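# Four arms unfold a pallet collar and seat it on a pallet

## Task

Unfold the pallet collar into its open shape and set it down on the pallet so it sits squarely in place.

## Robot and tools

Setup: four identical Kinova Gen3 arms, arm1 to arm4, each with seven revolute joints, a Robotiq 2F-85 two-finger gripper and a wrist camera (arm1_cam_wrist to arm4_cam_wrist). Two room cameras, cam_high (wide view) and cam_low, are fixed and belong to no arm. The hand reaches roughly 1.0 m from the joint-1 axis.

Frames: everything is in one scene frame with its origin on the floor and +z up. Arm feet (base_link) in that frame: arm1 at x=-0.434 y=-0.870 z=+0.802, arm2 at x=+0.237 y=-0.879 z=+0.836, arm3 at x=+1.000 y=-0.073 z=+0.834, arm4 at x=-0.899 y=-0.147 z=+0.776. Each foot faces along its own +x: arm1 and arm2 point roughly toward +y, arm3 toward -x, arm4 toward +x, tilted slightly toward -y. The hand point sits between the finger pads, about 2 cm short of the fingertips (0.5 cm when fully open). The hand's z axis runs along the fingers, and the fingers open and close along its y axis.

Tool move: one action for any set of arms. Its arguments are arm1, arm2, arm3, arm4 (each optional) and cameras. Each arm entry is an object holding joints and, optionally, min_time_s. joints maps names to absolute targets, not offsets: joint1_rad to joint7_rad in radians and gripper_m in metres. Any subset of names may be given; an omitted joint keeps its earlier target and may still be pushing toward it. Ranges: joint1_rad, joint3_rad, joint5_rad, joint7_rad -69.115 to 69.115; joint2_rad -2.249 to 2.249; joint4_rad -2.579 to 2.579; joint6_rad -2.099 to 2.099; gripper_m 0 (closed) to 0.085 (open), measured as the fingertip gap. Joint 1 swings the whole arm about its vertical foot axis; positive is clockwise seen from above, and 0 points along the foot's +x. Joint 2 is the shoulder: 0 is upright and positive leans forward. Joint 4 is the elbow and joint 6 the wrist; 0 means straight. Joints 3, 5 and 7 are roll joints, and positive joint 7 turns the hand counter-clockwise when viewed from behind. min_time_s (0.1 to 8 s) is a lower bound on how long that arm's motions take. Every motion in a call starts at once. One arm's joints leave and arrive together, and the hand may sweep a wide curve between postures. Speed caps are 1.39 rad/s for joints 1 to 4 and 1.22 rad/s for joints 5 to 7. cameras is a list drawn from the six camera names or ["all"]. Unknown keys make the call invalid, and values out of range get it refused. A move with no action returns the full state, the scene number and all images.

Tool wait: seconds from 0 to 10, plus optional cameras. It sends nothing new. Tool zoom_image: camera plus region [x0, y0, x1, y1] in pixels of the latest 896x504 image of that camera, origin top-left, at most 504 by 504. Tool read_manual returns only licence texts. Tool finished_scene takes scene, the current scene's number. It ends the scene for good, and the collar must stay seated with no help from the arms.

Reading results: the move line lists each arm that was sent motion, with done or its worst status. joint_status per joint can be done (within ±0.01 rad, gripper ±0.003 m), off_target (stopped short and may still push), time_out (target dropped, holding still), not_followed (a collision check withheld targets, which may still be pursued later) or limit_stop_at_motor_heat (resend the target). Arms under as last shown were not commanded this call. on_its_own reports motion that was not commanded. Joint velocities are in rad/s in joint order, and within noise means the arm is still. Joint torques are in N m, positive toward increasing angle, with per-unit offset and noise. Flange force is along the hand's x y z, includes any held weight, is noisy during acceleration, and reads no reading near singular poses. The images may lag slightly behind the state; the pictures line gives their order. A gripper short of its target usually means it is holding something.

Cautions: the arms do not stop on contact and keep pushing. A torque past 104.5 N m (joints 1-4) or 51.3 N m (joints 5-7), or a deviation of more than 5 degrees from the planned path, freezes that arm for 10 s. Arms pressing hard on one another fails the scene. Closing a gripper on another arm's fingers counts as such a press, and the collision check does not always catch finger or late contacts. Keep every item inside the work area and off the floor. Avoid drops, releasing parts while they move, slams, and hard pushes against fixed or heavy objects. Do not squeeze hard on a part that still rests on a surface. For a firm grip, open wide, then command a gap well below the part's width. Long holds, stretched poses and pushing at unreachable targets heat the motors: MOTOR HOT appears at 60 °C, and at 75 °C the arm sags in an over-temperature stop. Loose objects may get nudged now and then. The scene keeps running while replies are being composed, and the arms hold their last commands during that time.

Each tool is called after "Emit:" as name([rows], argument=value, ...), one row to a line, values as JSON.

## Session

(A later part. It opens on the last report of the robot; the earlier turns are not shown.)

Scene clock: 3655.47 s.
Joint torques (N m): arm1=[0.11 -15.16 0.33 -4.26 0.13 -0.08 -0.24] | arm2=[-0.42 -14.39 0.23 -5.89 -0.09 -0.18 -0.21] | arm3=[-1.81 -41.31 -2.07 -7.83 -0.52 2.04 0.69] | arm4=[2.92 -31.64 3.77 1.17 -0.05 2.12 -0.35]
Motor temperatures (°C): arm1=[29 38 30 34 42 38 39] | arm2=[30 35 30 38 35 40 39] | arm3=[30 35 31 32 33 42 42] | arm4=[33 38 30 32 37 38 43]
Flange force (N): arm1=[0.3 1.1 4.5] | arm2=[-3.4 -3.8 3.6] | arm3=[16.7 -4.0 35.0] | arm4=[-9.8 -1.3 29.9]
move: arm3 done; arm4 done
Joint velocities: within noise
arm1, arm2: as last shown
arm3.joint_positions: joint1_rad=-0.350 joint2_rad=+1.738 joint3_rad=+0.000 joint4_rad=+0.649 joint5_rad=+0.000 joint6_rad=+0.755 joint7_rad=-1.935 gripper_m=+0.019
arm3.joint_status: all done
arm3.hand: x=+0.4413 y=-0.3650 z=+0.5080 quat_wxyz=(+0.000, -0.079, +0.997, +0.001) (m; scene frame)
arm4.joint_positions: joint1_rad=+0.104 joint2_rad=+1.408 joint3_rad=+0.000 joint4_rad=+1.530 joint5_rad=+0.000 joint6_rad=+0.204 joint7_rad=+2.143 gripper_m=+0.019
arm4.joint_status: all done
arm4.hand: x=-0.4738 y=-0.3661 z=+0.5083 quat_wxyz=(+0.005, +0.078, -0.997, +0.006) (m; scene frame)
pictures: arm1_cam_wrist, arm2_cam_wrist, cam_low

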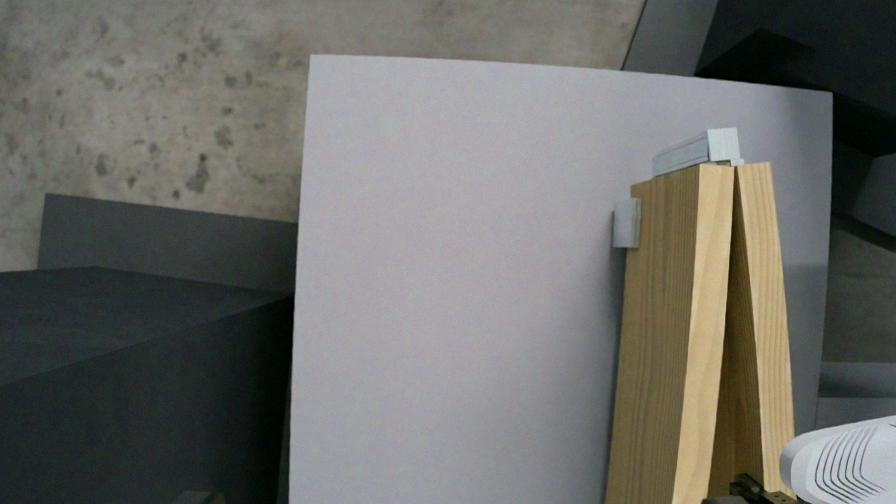

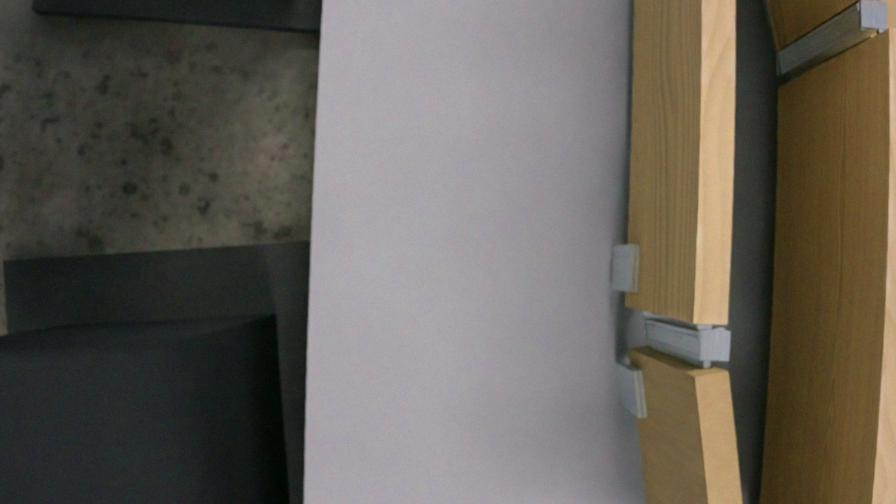

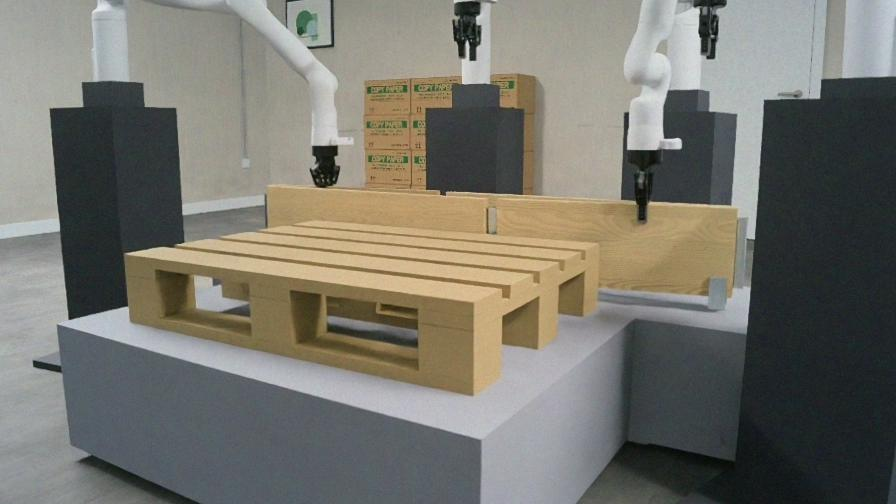

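Emit:
move(arm3={"joints": {"joint2_rad": 1.6824, "joint4_rad": 0.7186, "joint6_rad": 0.7406}, "min_time_s": 2}, arm4={"joints": {"joint2_rad": 1.3612, "joint4_rad": 1.5646, "joint6_rad": 0.2158}, "min_time_s": 2}, cameras=["arm1_cam_wrist", "arm2_cam_wrist", "arm3_cam_wrist", "arm4_cam_wrist"])

Scene clock: 3670.27 s.
Joint torques (N m): arm1=[0.16 -15.1 0.38 -4.34 0.15 -0.11 -0.17] | arm2=[-0.42 -14.41 0.18 -5.91 -0.12 -0.15 -0.18] | arm3=[-1.86 -41.51 -2.1 -7.62 -0.47 2.02 0.71] | arm4=[2.91 -31.68 3.88 1.05 -0.02 2.09 -0.32]
Motor temperatures (°C): arm1=[29 38 30 34 42 38 39] | arm2=[30 35 30 38 35 40 39] | arm3=[30 36 31 32 33 42 42] | arm4=[33 39 30 32 37 38 43]
Flange force (N): arm1=[0.5 0.7 4.3] | arm2=[-3.4 -3.9 3.8] | arm3=[16.0 -3.7 34.3] | arm4=[-10.1 -1.6 29.9]
move: arm3 done; arm4 done
Joint velocities: within noise
arm1, arm2: as last shown
arm3.joint_positions: joint1_rad=-0.350 joint2_rad=+1.682 joint3_rad=+0.000 joint4_rad=+0.719 joint5_rad=+0.000 joint6_rad=+0.741 joint7_rad=-1.935 gripper_m=+0.019
arm3.joint_status: all done
arm3.hand: x=+0.4413 y=-0.3650 z=+0.5280 quat_wxyz=(+0.000, -0.079, +0.997, +0.001) (m; scene frame)
arm4.joint_positions: joint1_rad=+0.104 joint2_rad=+1.361 joint3_rad=+0.000 joint4_rad=+1.565 joint5_rad=+0.000 joint6_rad=+0.216 joint7_rad=+2.143 gripper_m=+0.019
arm4.joint_status: all done
arm4.hand: x=-0.4736 y=-0.3658 z=+0.5283 quat_wxyz=(+0.005, +0.078, -0.997, +0.006) (m; scene frame)
pictures: arm1_cam_wrist, arm2_cam_wrist, arm3_cam_wrist, arm4_cam_wrist

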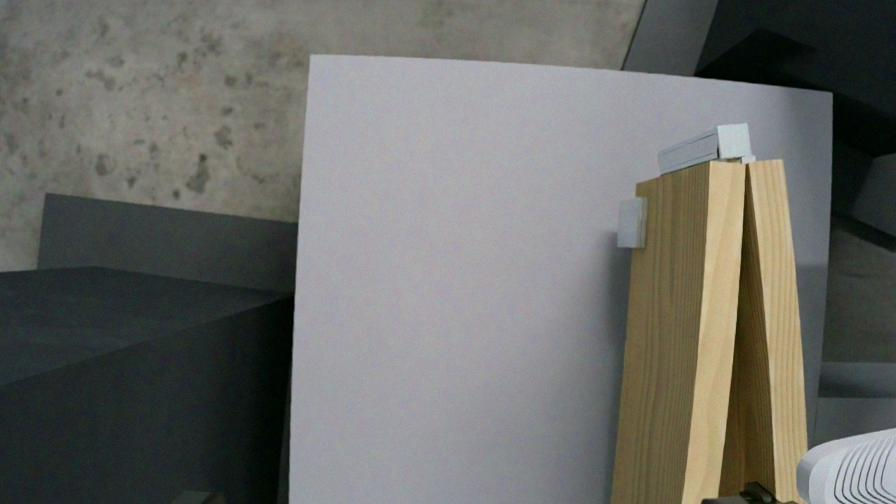

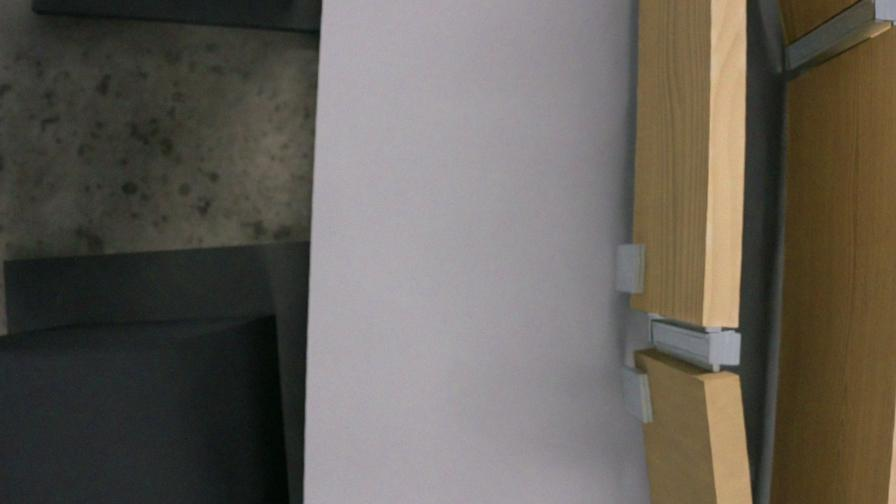

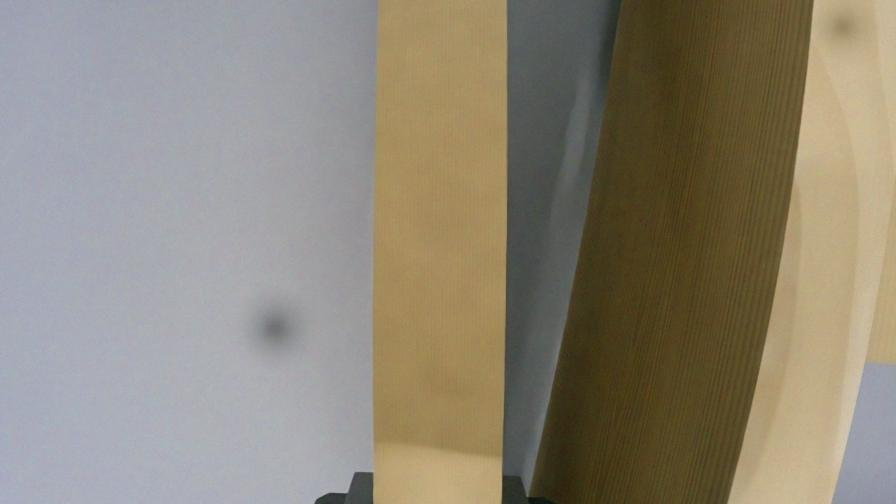

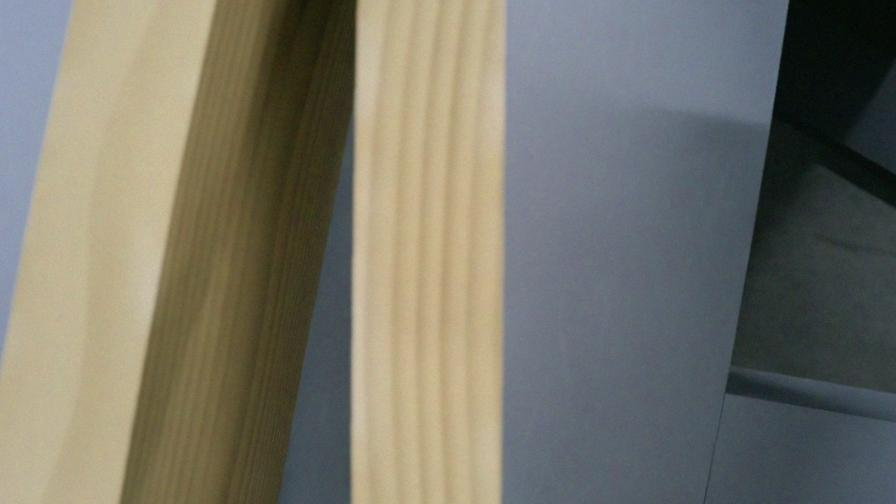

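Emit:
move(arm3={"joints": {"joint2_rad": 1.5414, "joint4_rad": 0.8703, "joint6_rad": 0.7299}, "min_time_s": 2.5}, arm4={"joints": {"joint2_rad": 1.2301, "joint4_rad": 1.6467, "joint6_rad": 0.2648}, "min_time_s": 2.5})

Emit:
move(arm3={"joints": {"joint2_rad": 1.42, "joint4_rad": 0.9722, "joint6_rad": 0.7494}, "min_time_s": 2.5}, arm4={"joints": {"joint2_rad": 1.1045, "joint4_rad": 1.7032, "joint6_rad": 0.3339}, "min_time_s": 2.5})

Emit:
move(arm3={"joints": {"joint2_rad": 1.3088, "joint4_rad": 1.0411, "joint6_rad": 0.7917}, "min_time_s": 2.5}, arm4={"joints": {"joint2_rad": 0.9805, "joint4_rad": 1.7372, "joint6_rad": 0.424}, "min_time_s": 2.5}, cameras=["all"])

Scene clock: 3821.77 s.
Joint torques (N m): arm1=[0.14 -15.21 0.29 -4.29 0.12 -0.12 -0.25] | arm2=[-0.43 -14.4 0.23 -5.88 -0.09 -0.18 -0.19] | arm3=[-2.01 -42.03 -2.54 -7.51 -0.62 1.92 0.71] | arm4=[2.94 -31.78 3.57 0.26 0.04 2.12 -0.27]
Motor temperatures (°C): arm1=[29 38 30 34 42 38 39] | arm2=[30 35 30 38 35 40 39] | arm3=[30 46 31 32 33 42 41] | arm4=[33 45 30 32 37 38 43]
Flange force (N): arm1=[0.4 1.1 4.5] | arm2=[-3.4 -3.7 3.6] | arm3=[15.1 -3.1 33.1] | arm4=[-10.5 -1.5 29.7]
move: arm3 done; arm4 done
Joint velocities: within noise
arm1, arm2: as last shown
arm3.joint_positions: joint1_rad=-0.350 joint2_rad=+1.541 joint3_rad=+0.000 joint4_rad=+0.870 joint5_rad=+0.000 joint6_rad=+0.730 joint7_rad=-1.935 gripper_m=+0.019
arm3.joint_status: all done
arm3.hand: x=+0.4413 y=-0.3651 z=+0.5850 quat_wxyz=(+0.000, -0.079, +0.997, +0.001) (m; scene frame)
arm4.joint_positions: joint1_rad=+0.104 joint2_rad=+1.230 joint3_rad=+0.000 joint4_rad=+1.647 joint5_rad=+0.000 joint6_rad=+0.265 joint7_rad=+2.143 gripper_m=+0.019
arm4.joint_status: all done
arm4.hand: x=-0.4731 y=-0.3651 z=+0.5850 quat_wxyz=(+0.005, +0.078, -0.997, +0.006) (m; scene frame)
pictures: none

Scene clock: 3824.57 s.
Joint torques (N m): arm1=[0.11 -15.19 0.37 -4.34 0.15 -0.13 -0.24] | arm2=[-0.44 -14.43 0.2 -5.91 -0.08 -0.19 -0.17] | arm3=[-1.09 -43.63 -1.72 -9.13 -0.3 1.19 0.71] | arm4=[2.19 -32.99 2.8 -2.64 0.03 1.21 -0.33]
Motor temperatures (°C): arm1=[29 38 30 34 42 38 39] | arm2=[30 35 30 38 35 40 39] | arm3=[30 46 31 32 33 42 41] | arm4=[33 45 30 32 37 38 43]
Flange force (N): arm1=[0.3 1.0 4.5] | arm2=[-3.3 -3.8 3.7] | arm3=[11.8 -3.6 32.5] | arm4=[-7.5 -1.5 29.5]
move: arm3 done; arm4 done
Joint velocities: within noise
arm1.joint_positions: joint1_rad=-0.523 joint2_rad=+0.500 joint3_rad=+0.000 joint4_rad=+2.200 joint5_rad=+0.000 joint6_rad=+0.442 joint7_rad=-0.409 gripper_m=+0.085
arm1.joint_status: not commanded
arm1.hand: x=-0.5588 y=-0.5572 z=+0.8636 quat_wxyz=(+0.005, +0.022, -1.000, -0.003) (m; scene frame)
arm2.joint_positions: joint1_rad=-0.419 joint2_rad=+0.500 joint3_rad=+0.000 joint4_rad=+2.200 joint5_rad=+0.000 joint6_rad=+0.442 joint7_rad=-0.458 gripper_m=+0.060
arm2.joint_status: not commanded
arm2.hand: x=+0.0929 y=-0.5747 z=+0.8969 quat_wxyz=(+0.004, +0.029, -1.000, -0.001) (m; scene frame)
arm3.joint_positions: joint1_rad=-0.350 joint2_rad=+1.420 joint3_rad=+0.000 joint4_rad=+0.972 joint5_rad=+0.000 joint6_rad=+0.749 joint7_rad=-1.935 gripper_m=+0.019
arm3.joint_status: all done
arm3.hand: x=+0.4413 y=-0.3652 z=+0.6400 quat_wxyz=(+0.000, -0.079, +0.997, +0.001) (m; scene frame)
arm4.joint_positions: joint1_rad=+0.104 joint2_rad=+1.105 joint3_rad=+0.000 joint4_rad=+1.703 joint5_rad=+0.000 joint6_rad=+0.334 joint7_rad=+2.143 gripper_m=+0.019
arm4.joint_status: all done
arm4.hand: x=-0.4725 y=-0.3645 z=+0.6400 quat_wxyz=(+0.005, +0.078, -0.997, +0.006) (m; scene frame)
pictures: none

Scene clock: 3827.37 s.
Joint torques (N m): arm1=[0.16 -15.18 0.29 -4.3 0.14 -0.13 -0.23] | arm2=[-0.4 -14.41 0.24 -5.88 -0.08 -0.16 -0.19] | arm3=[-0.28 -44.5 -1.12 -10.68 -0.08 0.61 0.7] | arm4=[1.54 -33.72 2.08 -5.56 -0.1 0.45 -0.31]
Motor temperatures (°C): arm1=[29 38 30 34 42 38 39] | arm2=[30 35 30 38 35 40 39] | arm3=[30 47 31 32 33 42 41] | arm4=[33 45 30 32 37 38 43]
Flange force (N): arm1=[0.5 1.0 4.4] | arm2=[-3.3 -3.8 3.7] | arm3=[9.5 -4.1 31.8] | arm4=[-5.1 -1.4 29.5]
move: arm3 done; arm4 done
Joint velocities: within noise
arm1, arm2: as last shown
arm3.joint_positions: joint1_rad=-0.350 joint2_rad=+1.309 joint3_rad=+0.000 joint4_rad=+1.041 joint5_rad=+0.000 joint6_rad=+0.792 joint7_rad=-1.935 gripper_m=+0.019
arm3.joint_status: all done
arm3.hand: x=+0.4414 y=-0.3653 z=+0.6950 quat_wxyz=(+0.000, -0.079, +0.997, +0.001) (m; scene frame)
arm4.joint_positions: joint1_rad=+0.104 joint2_rad=+0.980 joint3_rad=+0.000 joint4_rad=+1.737 joint5_rad=+0.000 joint6_rad=+0.424 joint7_rad=+2.143 gripper_m=+0.019
arm4.joint_status: all done
arm4.hand: x=-0.4720 y=-0.3637 z=+0.6955 quat_wxyz=(+0.005, +0.078, -0.997, +0.006) (m; scene frame)
pictures: arm1_cam_wrist, arm2_cam_wrist, arm3_cam_wrist, arm4_cam_wrist, cam_high, cam_low

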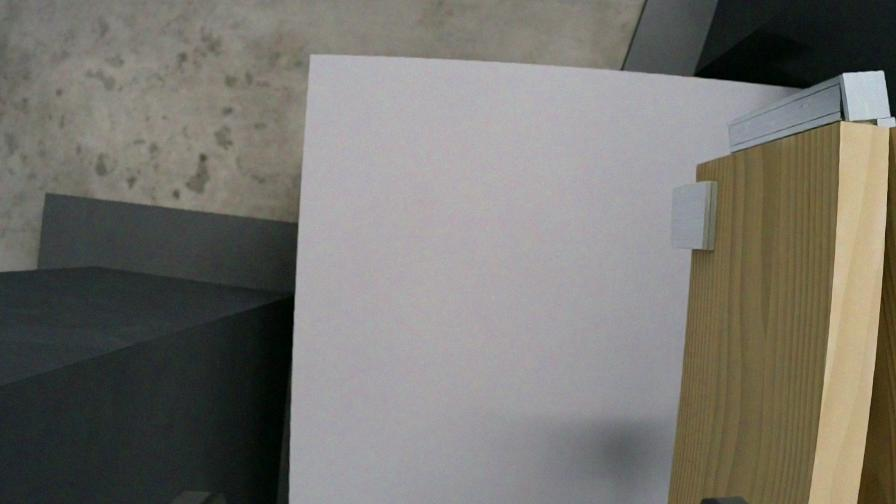

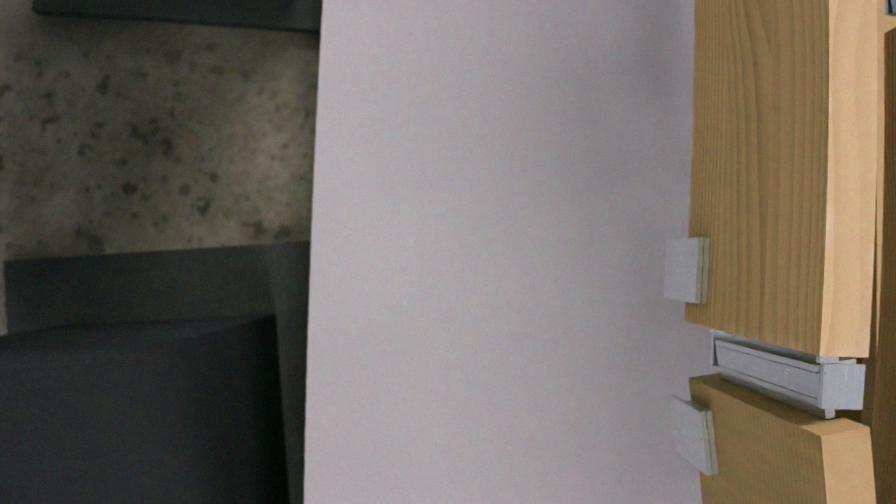

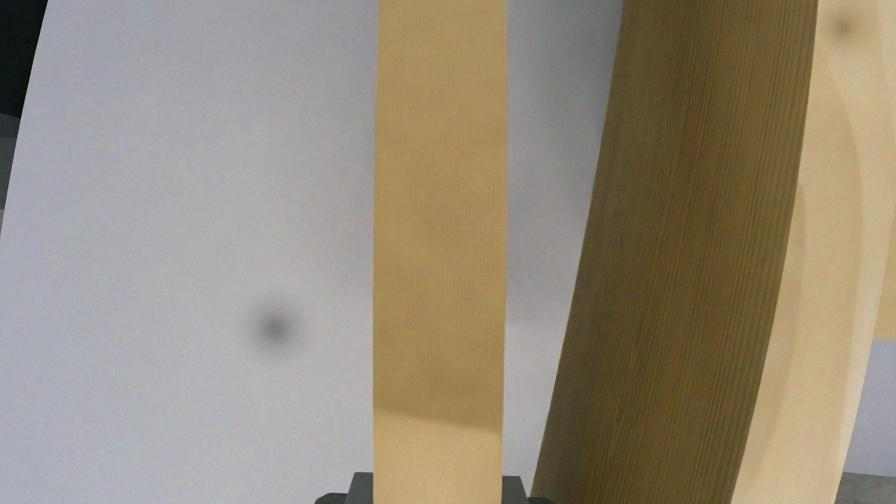

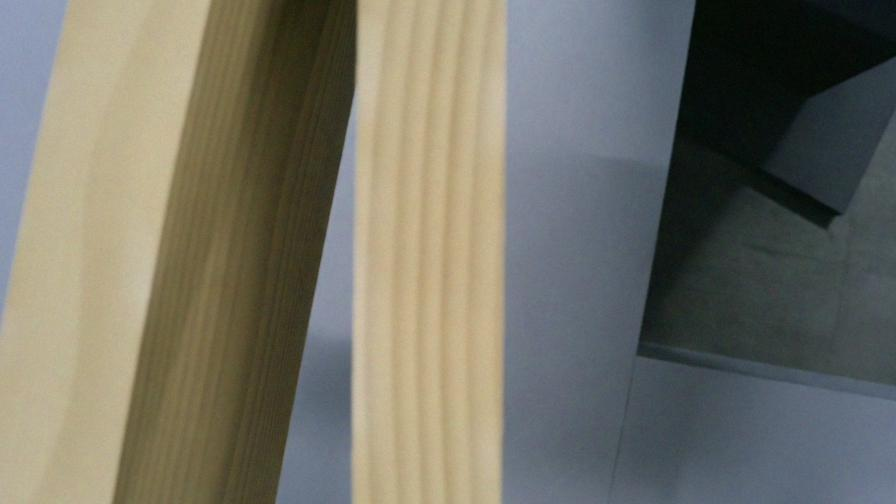

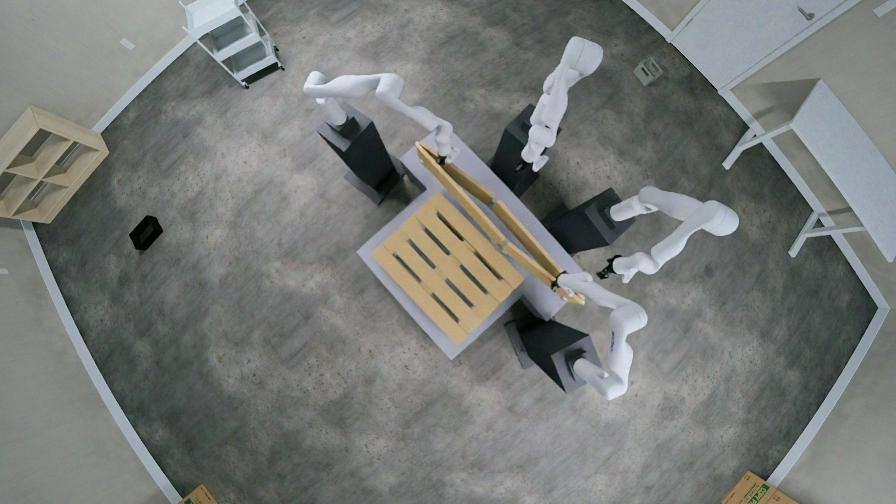

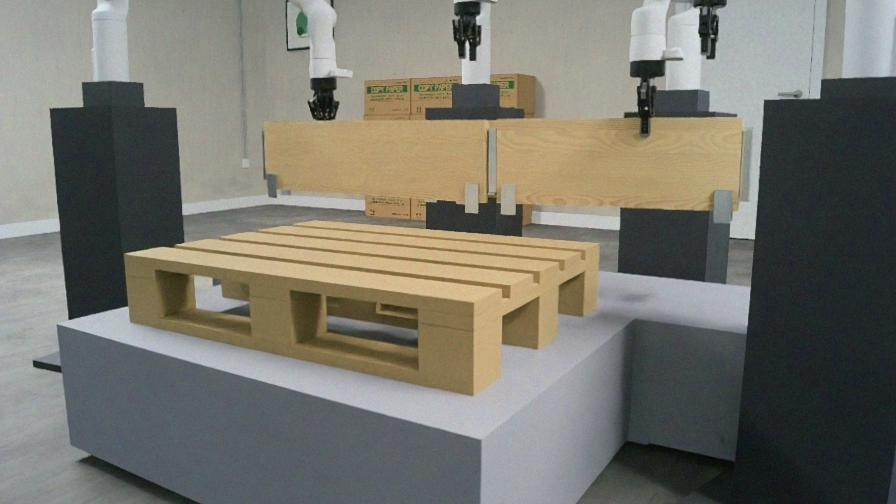

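Emit:
move(arm3={"joints": {"joint1_rad": -0.2585, "joint2_rad": 1.2599, "joint4_rad": 1.1828, "joint6_rad": 0.6989, "joint7_rad": -1.6658}, "min_time_s": 3.5}, arm4={"joints": {"joint1_rad": 0.0394, "joint2_rad": 0.9707, "joint4_rad": 1.7736, "joint6_rad": 0.3973, "joint7_rad": 2.2563}, "min_time_s": 3.5}, cameras=["arm3_cam_wrist", "arm4_cam_wrist", "cam_high"])

Scene clock: 3901.10 s.
Joint torques (N m): arm1=[0.08 -15.2 0.28 -4.28 0.13 -0.18 -0.2] | arm2=[-0.43 -14.45 0.27 -5.9 -0.1 -0.16 -0.19] | arm3=[-0.79 -42.22 -2.12 -8.42 -0.44 1.16 0.73] | arm4=[1.89 -31.58 2.34 -3.01 0.1 1.75 -0.15]
Motor temperatures (°C): arm1=[29 38 30 34 42 38 39] | arm2=[30 35 30 38 35 40 39] | arm3=[30 49 31 32 33 42 41] | arm4=[33 47 30 32 37 38 43]
Flange force (N): arm1=[0.4 1.3 4.3] | arm2=[-3.4 -3.8 3.8] | arm3=[11.4 -0.8 32.1] | arm4=[-7.6 -2.9 29.3]
move: arm3 done; arm4 done
Joint velocities: within noise
arm1, arm2: as last shown
arm3.joint_positions: joint1_rad=-0.259 joint2_rad=+1.260 joint3_rad=+0.000 joint4_rad=+1.183 joint5_rad=+0.000 joint6_rad=+0.699 joint7_rad=-1.666 gripper_m=+0.019
arm3.joint_status: all done
arm3.hand: x=+0.4418 y=-0.3019 z=+0.6951 quat_wxyz=(+0.000, -0.167, +0.986, +0.001) (m; scene frame)
arm4.joint_positions: joint1_rad=+0.039 joint2_rad=+0.971 joint3_rad=+0.000 joint4_rad=+1.774 joint5_rad=+0.000 joint6_rad=+0.397 joint7_rad=+2.256 gripper_m=+0.019
arm4.joint_status: all done
arm4.hand: x=-0.4683 y=-0.3322 z=+0.6951 quat_wxyz=(+0.006, +0.166, -0.986, +0.005) (m; scene frame)
pictures: arm3_cam_wrist, arm4_cam_wrist, cam_high

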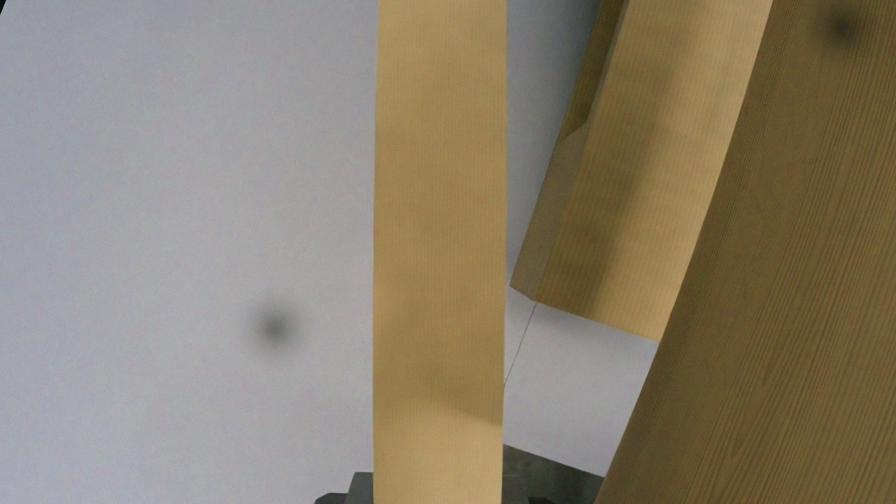

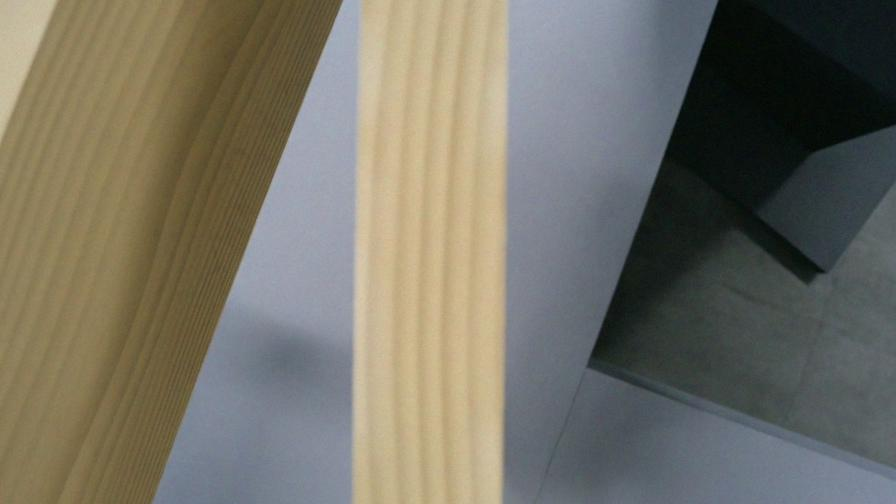

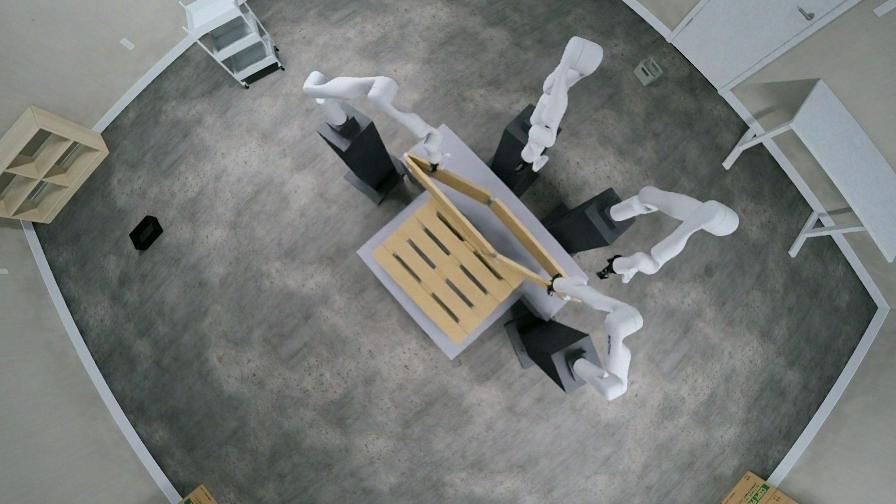

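Emit:
move(arm3={"joints": {"joint1_rad": -0.158, "joint2_rad": 1.2307, "joint4_rad": 1.2716, "joint6_rad": 0.6392, "joint7_rad": -1.3868}, "min_time_s": 3.5}, arm4={"joints": {"joint1_rad": -0.0294, "joint2_rad": 0.9655, "joint4_rad": 1.7941, "joint6_rad": 0.382, "joint7_rad": 2.366}, "min_time_s": 3.5}, cameras=["arm3_cam_wrist", "arm4_cam_wrist", "cam_low"])

Scene clock: 3923.67 s.
Joint torques (N m): arm1=[0.16 -15.18 0.29 -4.26 0.08 -0.14 -0.24] | arm2=[-0.41 -14.42 0.21 -5.87 -0.1 -0.18 -0.18] | arm3=[-0.1 -41.9 -1.56 -8.53 -0.19 0.68 0.81] | arm4=[1.32 -31.69 1.89 -3.78 -0.02 1.24 -0.19]
Motor temperatures (°C): arm1=[29 38 30 34 42 38 39] | arm2=[30 35 30 38 35 40 39] | arm3=[30 50 31 32 33 42 41] | arm4=[33 46 30 32 37 38 43]
Flange force (N): arm1=[0.5 1.2 4.3] | arm2=[-3.2 -3.7 3.6] | arm3=[9.0 0.6 32.3] | arm4=[-5.0 -3.1 29.0]
move: arm3 done; arm4 done
Joint velocities: within noise
arm1, arm2: as last shown
arm3.joint_positions: joint1_rad=-0.158 joint2_rad=+1.231 joint3_rad=+0.000 joint4_rad=+1.272 joint5_rad=+0.000 joint6_rad=+0.639 joint7_rad=-1.387 gripper_m=+0.019
arm3.joint_status: all done
arm3.hand: x=+0.4393 y=-0.2387 z=+0.6953 quat_wxyz=(+0.001, -0.254, +0.967, +0.001) (m; scene frame)
arm4.joint_positions: joint1_rad=-0.029 joint2_rad=+0.965 joint3_rad=+0.000 joint4_rad=+1.794 joint5_rad=+0.000 joint6_rad=+0.382 joint7_rad=+2.366 gripper_m=+0.019
arm4.joint_status: all done
arm4.hand: x=-0.4621 y=-0.3005 z=+0.6946 quat_wxyz=(+0.006, +0.254, -0.967, +0.005) (m; scene frame)
pictures: arm3_cam_wrist, arm4_cam_wrist, cam_low

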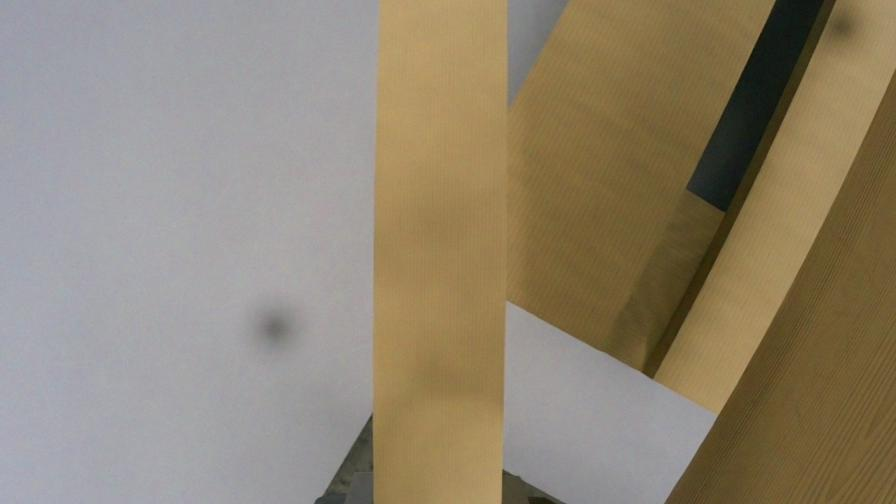

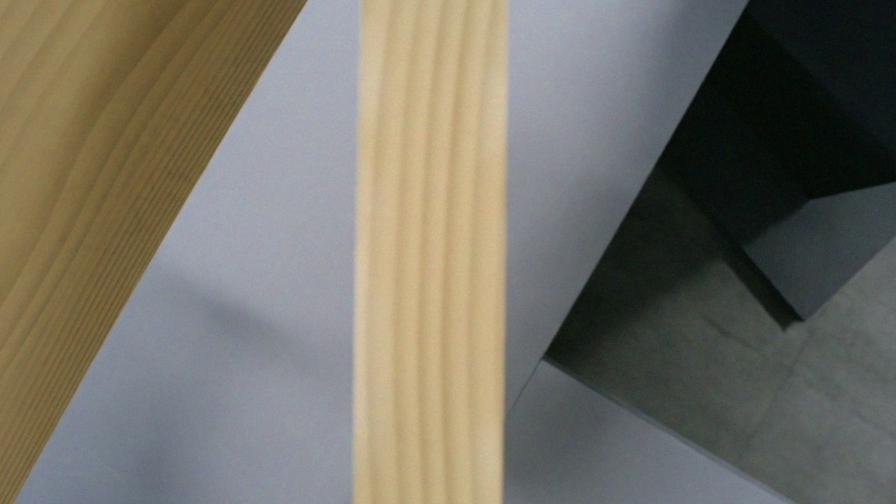

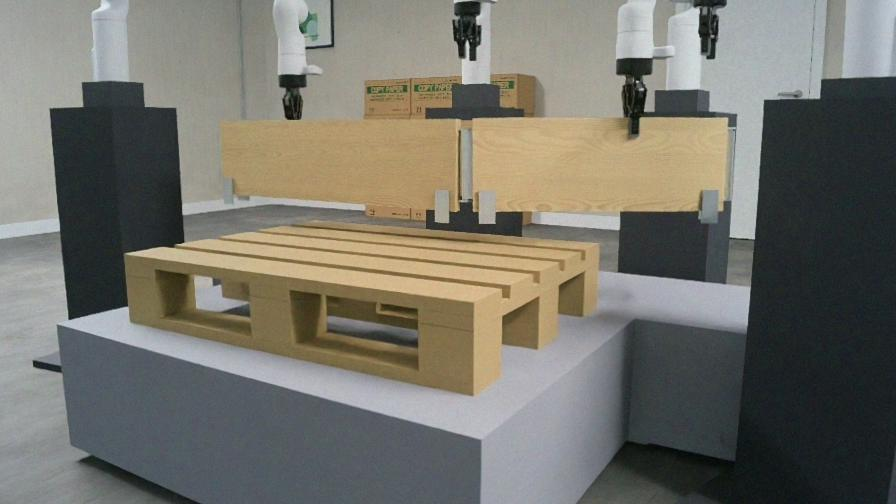

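Emit:
move(arm3={"joints": {"joint1_rad": -0.0523, "joint2_rad": 1.2167, "joint4_rad": 1.316, "joint6_rad": 0.6089, "joint7_rad": -1.1028}, "min_time_s": 3.5}, arm4={"joints": {"joint1_rad": -0.1026, "joint2_rad": 0.9634, "joint4_rad": 1.7991, "joint6_rad": 0.3791, "joint7_rad": 2.471}, "min_time_s": 3.5}, cameras=["arm3_cam_wrist", "arm4_cam_wrist", "cam_high"])

Scene clock: 3946.97 s.
Joint torques (N m): arm1=[0.2 -15.15 0.32 -4.32 0.16 -0.14 -0.28] | arm2=[-0.42 -14.44 0.24 -5.92 -0.07 -0.17 -0.2] | arm3=[0.28 -41.59 -1.35 -8.59 -0.13 0.46 0.8] | arm4=[1.1 -32.07 1.7 -4.5 -0.08 0.76 -0.24]
Motor temperatures (°C): arm1=[29 38 30 34 42 38 39] | arm2=[30 35 30 38 35 40 39] | arm3=[30 49 31 32 33 42 41] | arm4=[33 46 30 32 37 38 43]
Flange force (N): arm1=[0.5 1.0 4.3] | arm2=[-3.4 -3.8 3.8] | arm3=[7.5 1.8 32.2] | arm4=[-3.6 -3.1 28.8]
move: arm3 done; arm4 done
Joint velocities: within noise
arm1, arm2: as last shown
arm3.joint_positions: joint1_rad=-0.052 joint2_rad=+1.217 joint3_rad=+0.000 joint4_rad=+1.316 joint5_rad=+0.000 joint6_rad=+0.609 joint7_rad=-1.103 gripper_m=+0.019
arm3.joint_status: all done
arm3.hand: x=+0.4344 y=-0.1764 z=+0.6954 quat_wxyz=(+0.001, -0.339, +0.941, +0.001) (m; scene frame)
arm4.joint_positions: joint1_rad=-0.103 joint2_rad=+0.963 joint3_rad=+0.000 joint4_rad=+1.799 joint5_rad=+0.000 joint6_rad=+0.379 joint7_rad=+2.471 gripper_m=+0.019
arm4.joint_status: all done
arm4.hand: x=-0.4534 y=-0.2678 z=+0.6945 quat_wxyz=(+0.007, +0.339, -0.941, +0.004) (m; scene frame)
pictures: arm3_cam_wrist, arm4_cam_wrist, cam_high

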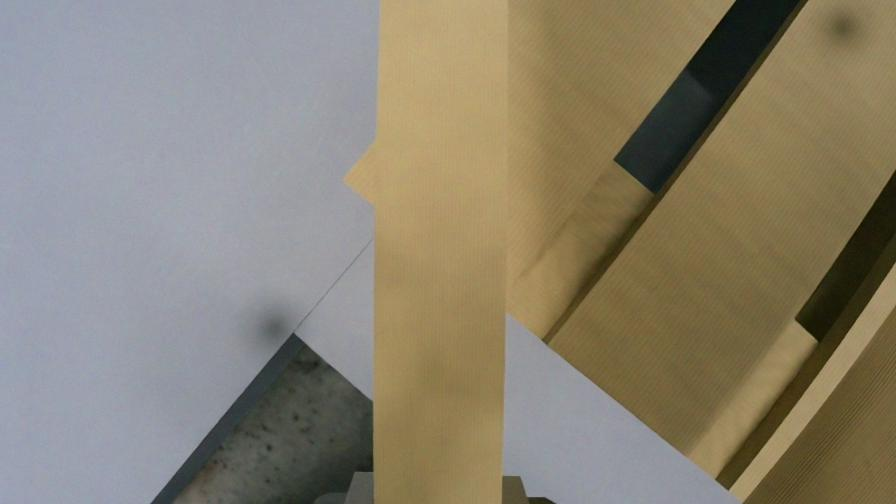

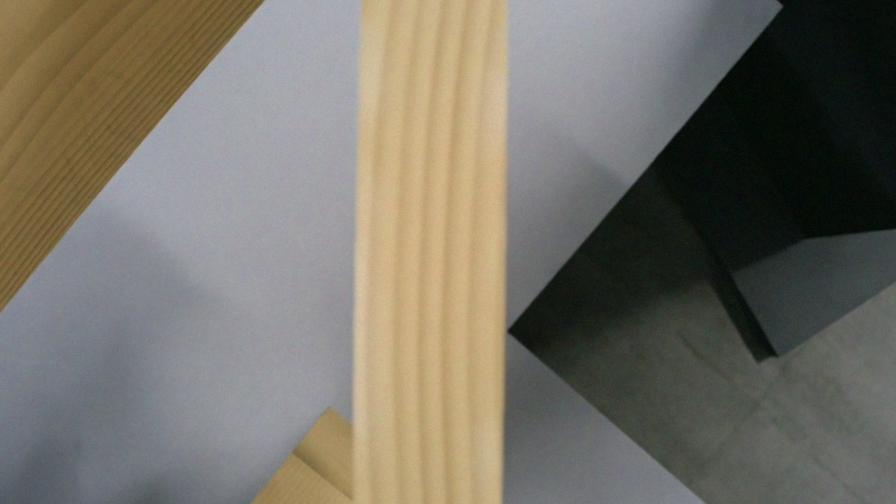

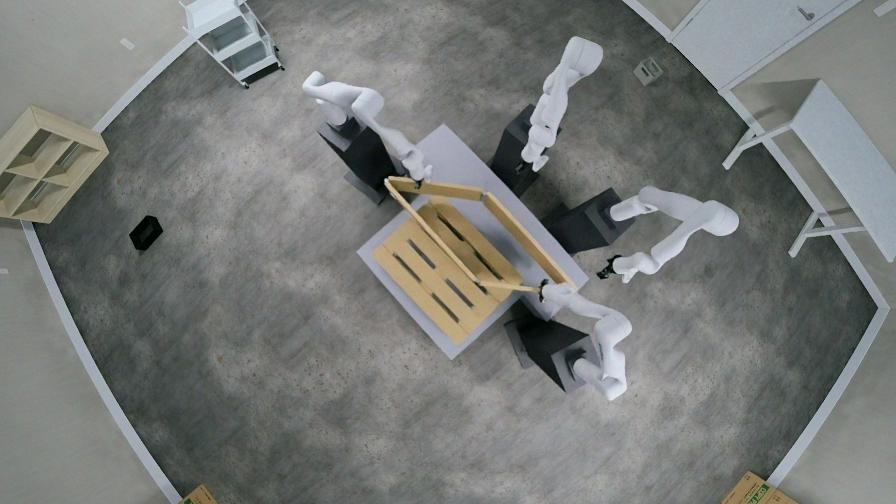

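Emit:
move(arm3={"joints": {"joint1_rad": 0.0541, "joint2_rad": 1.215, "joint4_rad": 1.3213, "joint6_rad": 0.6053, "joint7_rad": -0.8181}, "min_time_s": 3.5}, arm4={"joints": {"joint1_rad": -0.1791, "joint2_rad": 0.9647, "joint4_rad": 1.7903, "joint6_rad": 0.3865, "joint7_rad": 2.5729}, "min_time_s": 3.5}, cameras=["arm3_cam_wrist", "arm4_cam_wrist", "cam_high"])

Scene clock: 3973.43 s.
Joint torques (N m): arm1=[0.09 -15.17 0.3 -4.28 0.09 -0.09 -0.24] | arm2=[-0.44 -14.39 0.24 -5.89 -0.09 -0.15 -0.17] | arm3=[0.43 -41.45 -1.45 -8.24 -0.21 0.7 0.87] | arm4=[1.1 -31.78 1.54 -4.16 -0.09 1.13 -0.19]
Motor temperatures (°C): arm1=[29 38 30 34 42 38 39] | arm2=[30 35 30 38 35 40 39] | arm3=[30 49 31 32 33 42 41] | arm4=[33 46 30 32 37 38 43]
Flange force (N): arm1=[0.3 1.1 4.5] | arm2=[-3.4 -3.8 3.7] | arm3=[7.3 3.9 32.6] | arm4=[-3.5 -3.6 28.7]
move: arm3 done; arm4 done
Joint velocities: within noise
arm1, arm2: as last shown
arm3.joint_positions: joint1_rad=+0.054 joint2_rad=+1.215 joint3_rad=+0.000 joint4_rad=+1.321 joint5_rad=+0.000 joint6_rad=+0.605 joint7_rad=-0.818 gripper_m=+0.019
arm3.joint_status: all done
arm3.hand: x=+0.4278 y=-0.1157 z=+0.6955 quat_wxyz=(+0.001, -0.422, +0.907, +0.001) (m; scene frame)
arm4.joint_positions: joint1_rad=-0.179 joint2_rad=+0.965 joint3_rad=+0.000 joint4_rad=+1.790 joint5_rad=+0.000 joint6_rad=+0.386 joint7_rad=+2.573 gripper_m=+0.019
arm4.joint_status: all done
arm4.hand: x=-0.4430 y=-0.2336 z=+0.6944 quat_wxyz=(+0.007, +0.421, -0.907, +0.004) (m; scene frame)
pictures: arm3_cam_wrist, arm4_cam_wrist, cam_high

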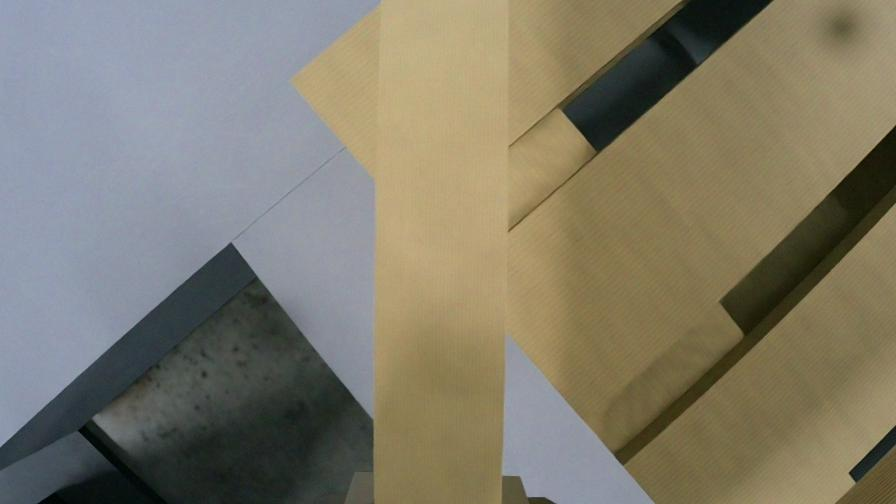

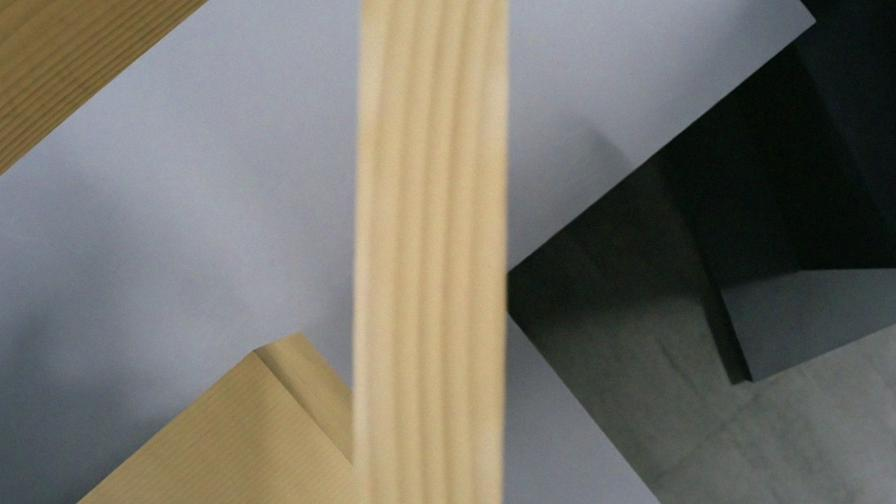

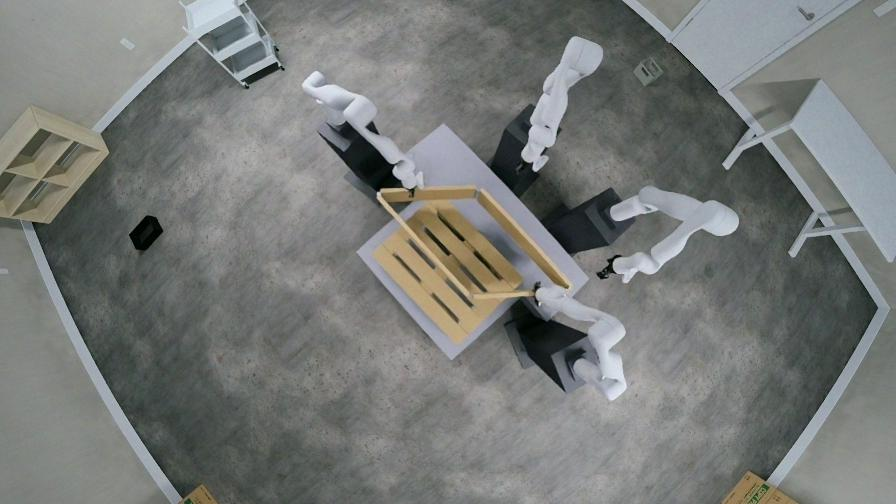

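Emit:
move(arm3={"joints": {"joint1_rad": 0.1583, "joint2_rad": 1.2251, "joint4_rad": 1.2894, "joint6_rad": 0.6272, "joint7_rad": -0.5357}, "min_time_s": 3.5}, arm4={"joints": {"joint1_rad": -0.2576, "joint2_rad": 0.9705, "joint4_rad": 1.7662, "joint6_rad": 0.4048, "joint7_rad": 2.6727}, "min_time_s": 3.5}, cameras=["arm3_cam_wrist", "arm4_cam_wrist"])

Scene clock: 4011.83 s.
Joint torques (N m): arm1=[0.1 -15.15 0.36 -4.26 0.15 -0.14 -0.27] | arm2=[-0.43 -14.46 0.24 -5.92 -0.05 -0.21 -0.17] | arm3=[0.62 -41.97 -1.5 -8.6 -0.36 0.8 0.84] | arm4=[0.77 -31.95 1.31 -4.44 -0.12 1.26 -0.14]
Motor temperatures (°C): arm1=[29 38 30 34 42 38 39] | arm2=[30 35 30 38 35 40 39] | arm3=[30 48 31 32 33 42 41] | arm4=[33 45 30 32 37 38 43]
Flange force (N): arm1=[0.3 1.3 4.3] | arm2=[-3.3 -3.7 3.7] | arm3=[6.0 5.5 32.8] | arm4=[-2.4 -3.7 28.4]
move: arm3 done; arm4 done
Joint velocities: within noise
arm1, arm2: as last shown
arm3.joint_positions: joint1_rad=+0.158 joint2_rad=+1.225 joint3_rad=+0.000 joint4_rad=+1.289 joint5_rad=+0.000 joint6_rad=+0.627 joint7_rad=-0.536 gripper_m=+0.019
arm3.joint_status: all done
arm3.hand: x=+0.4194 y=-0.0560 z=+0.6956 quat_wxyz=(+0.001, -0.501, +0.866, +0.001) (m; scene frame)
arm4.joint_positions: joint1_rad=-0.258 joint2_rad=+0.970 joint3_rad=+0.000 joint4_rad=+1.766 joint5_rad=+0.000 joint6_rad=+0.405 joint7_rad=+2.673 gripper_m=+0.019
arm4.joint_status: all done
arm4.hand: x=-0.4309 y=-0.1979 z=+0.6941 quat_wxyz=(+0.007, +0.500, -0.866, +0.003) (m; scene frame)
pictures: arm3_cam_wrist, arm4_cam_wrist

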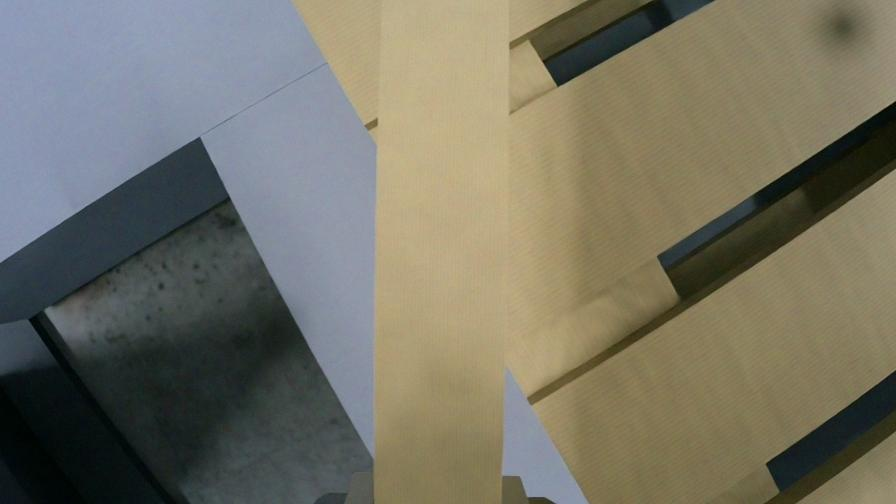

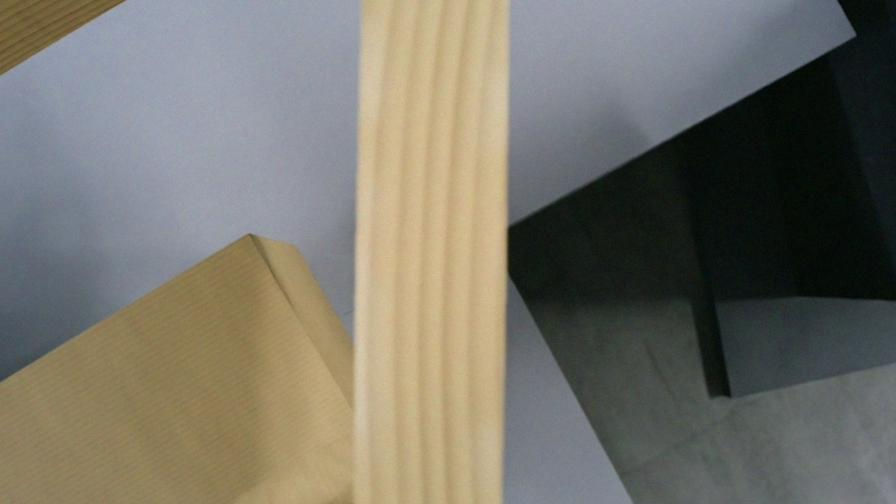

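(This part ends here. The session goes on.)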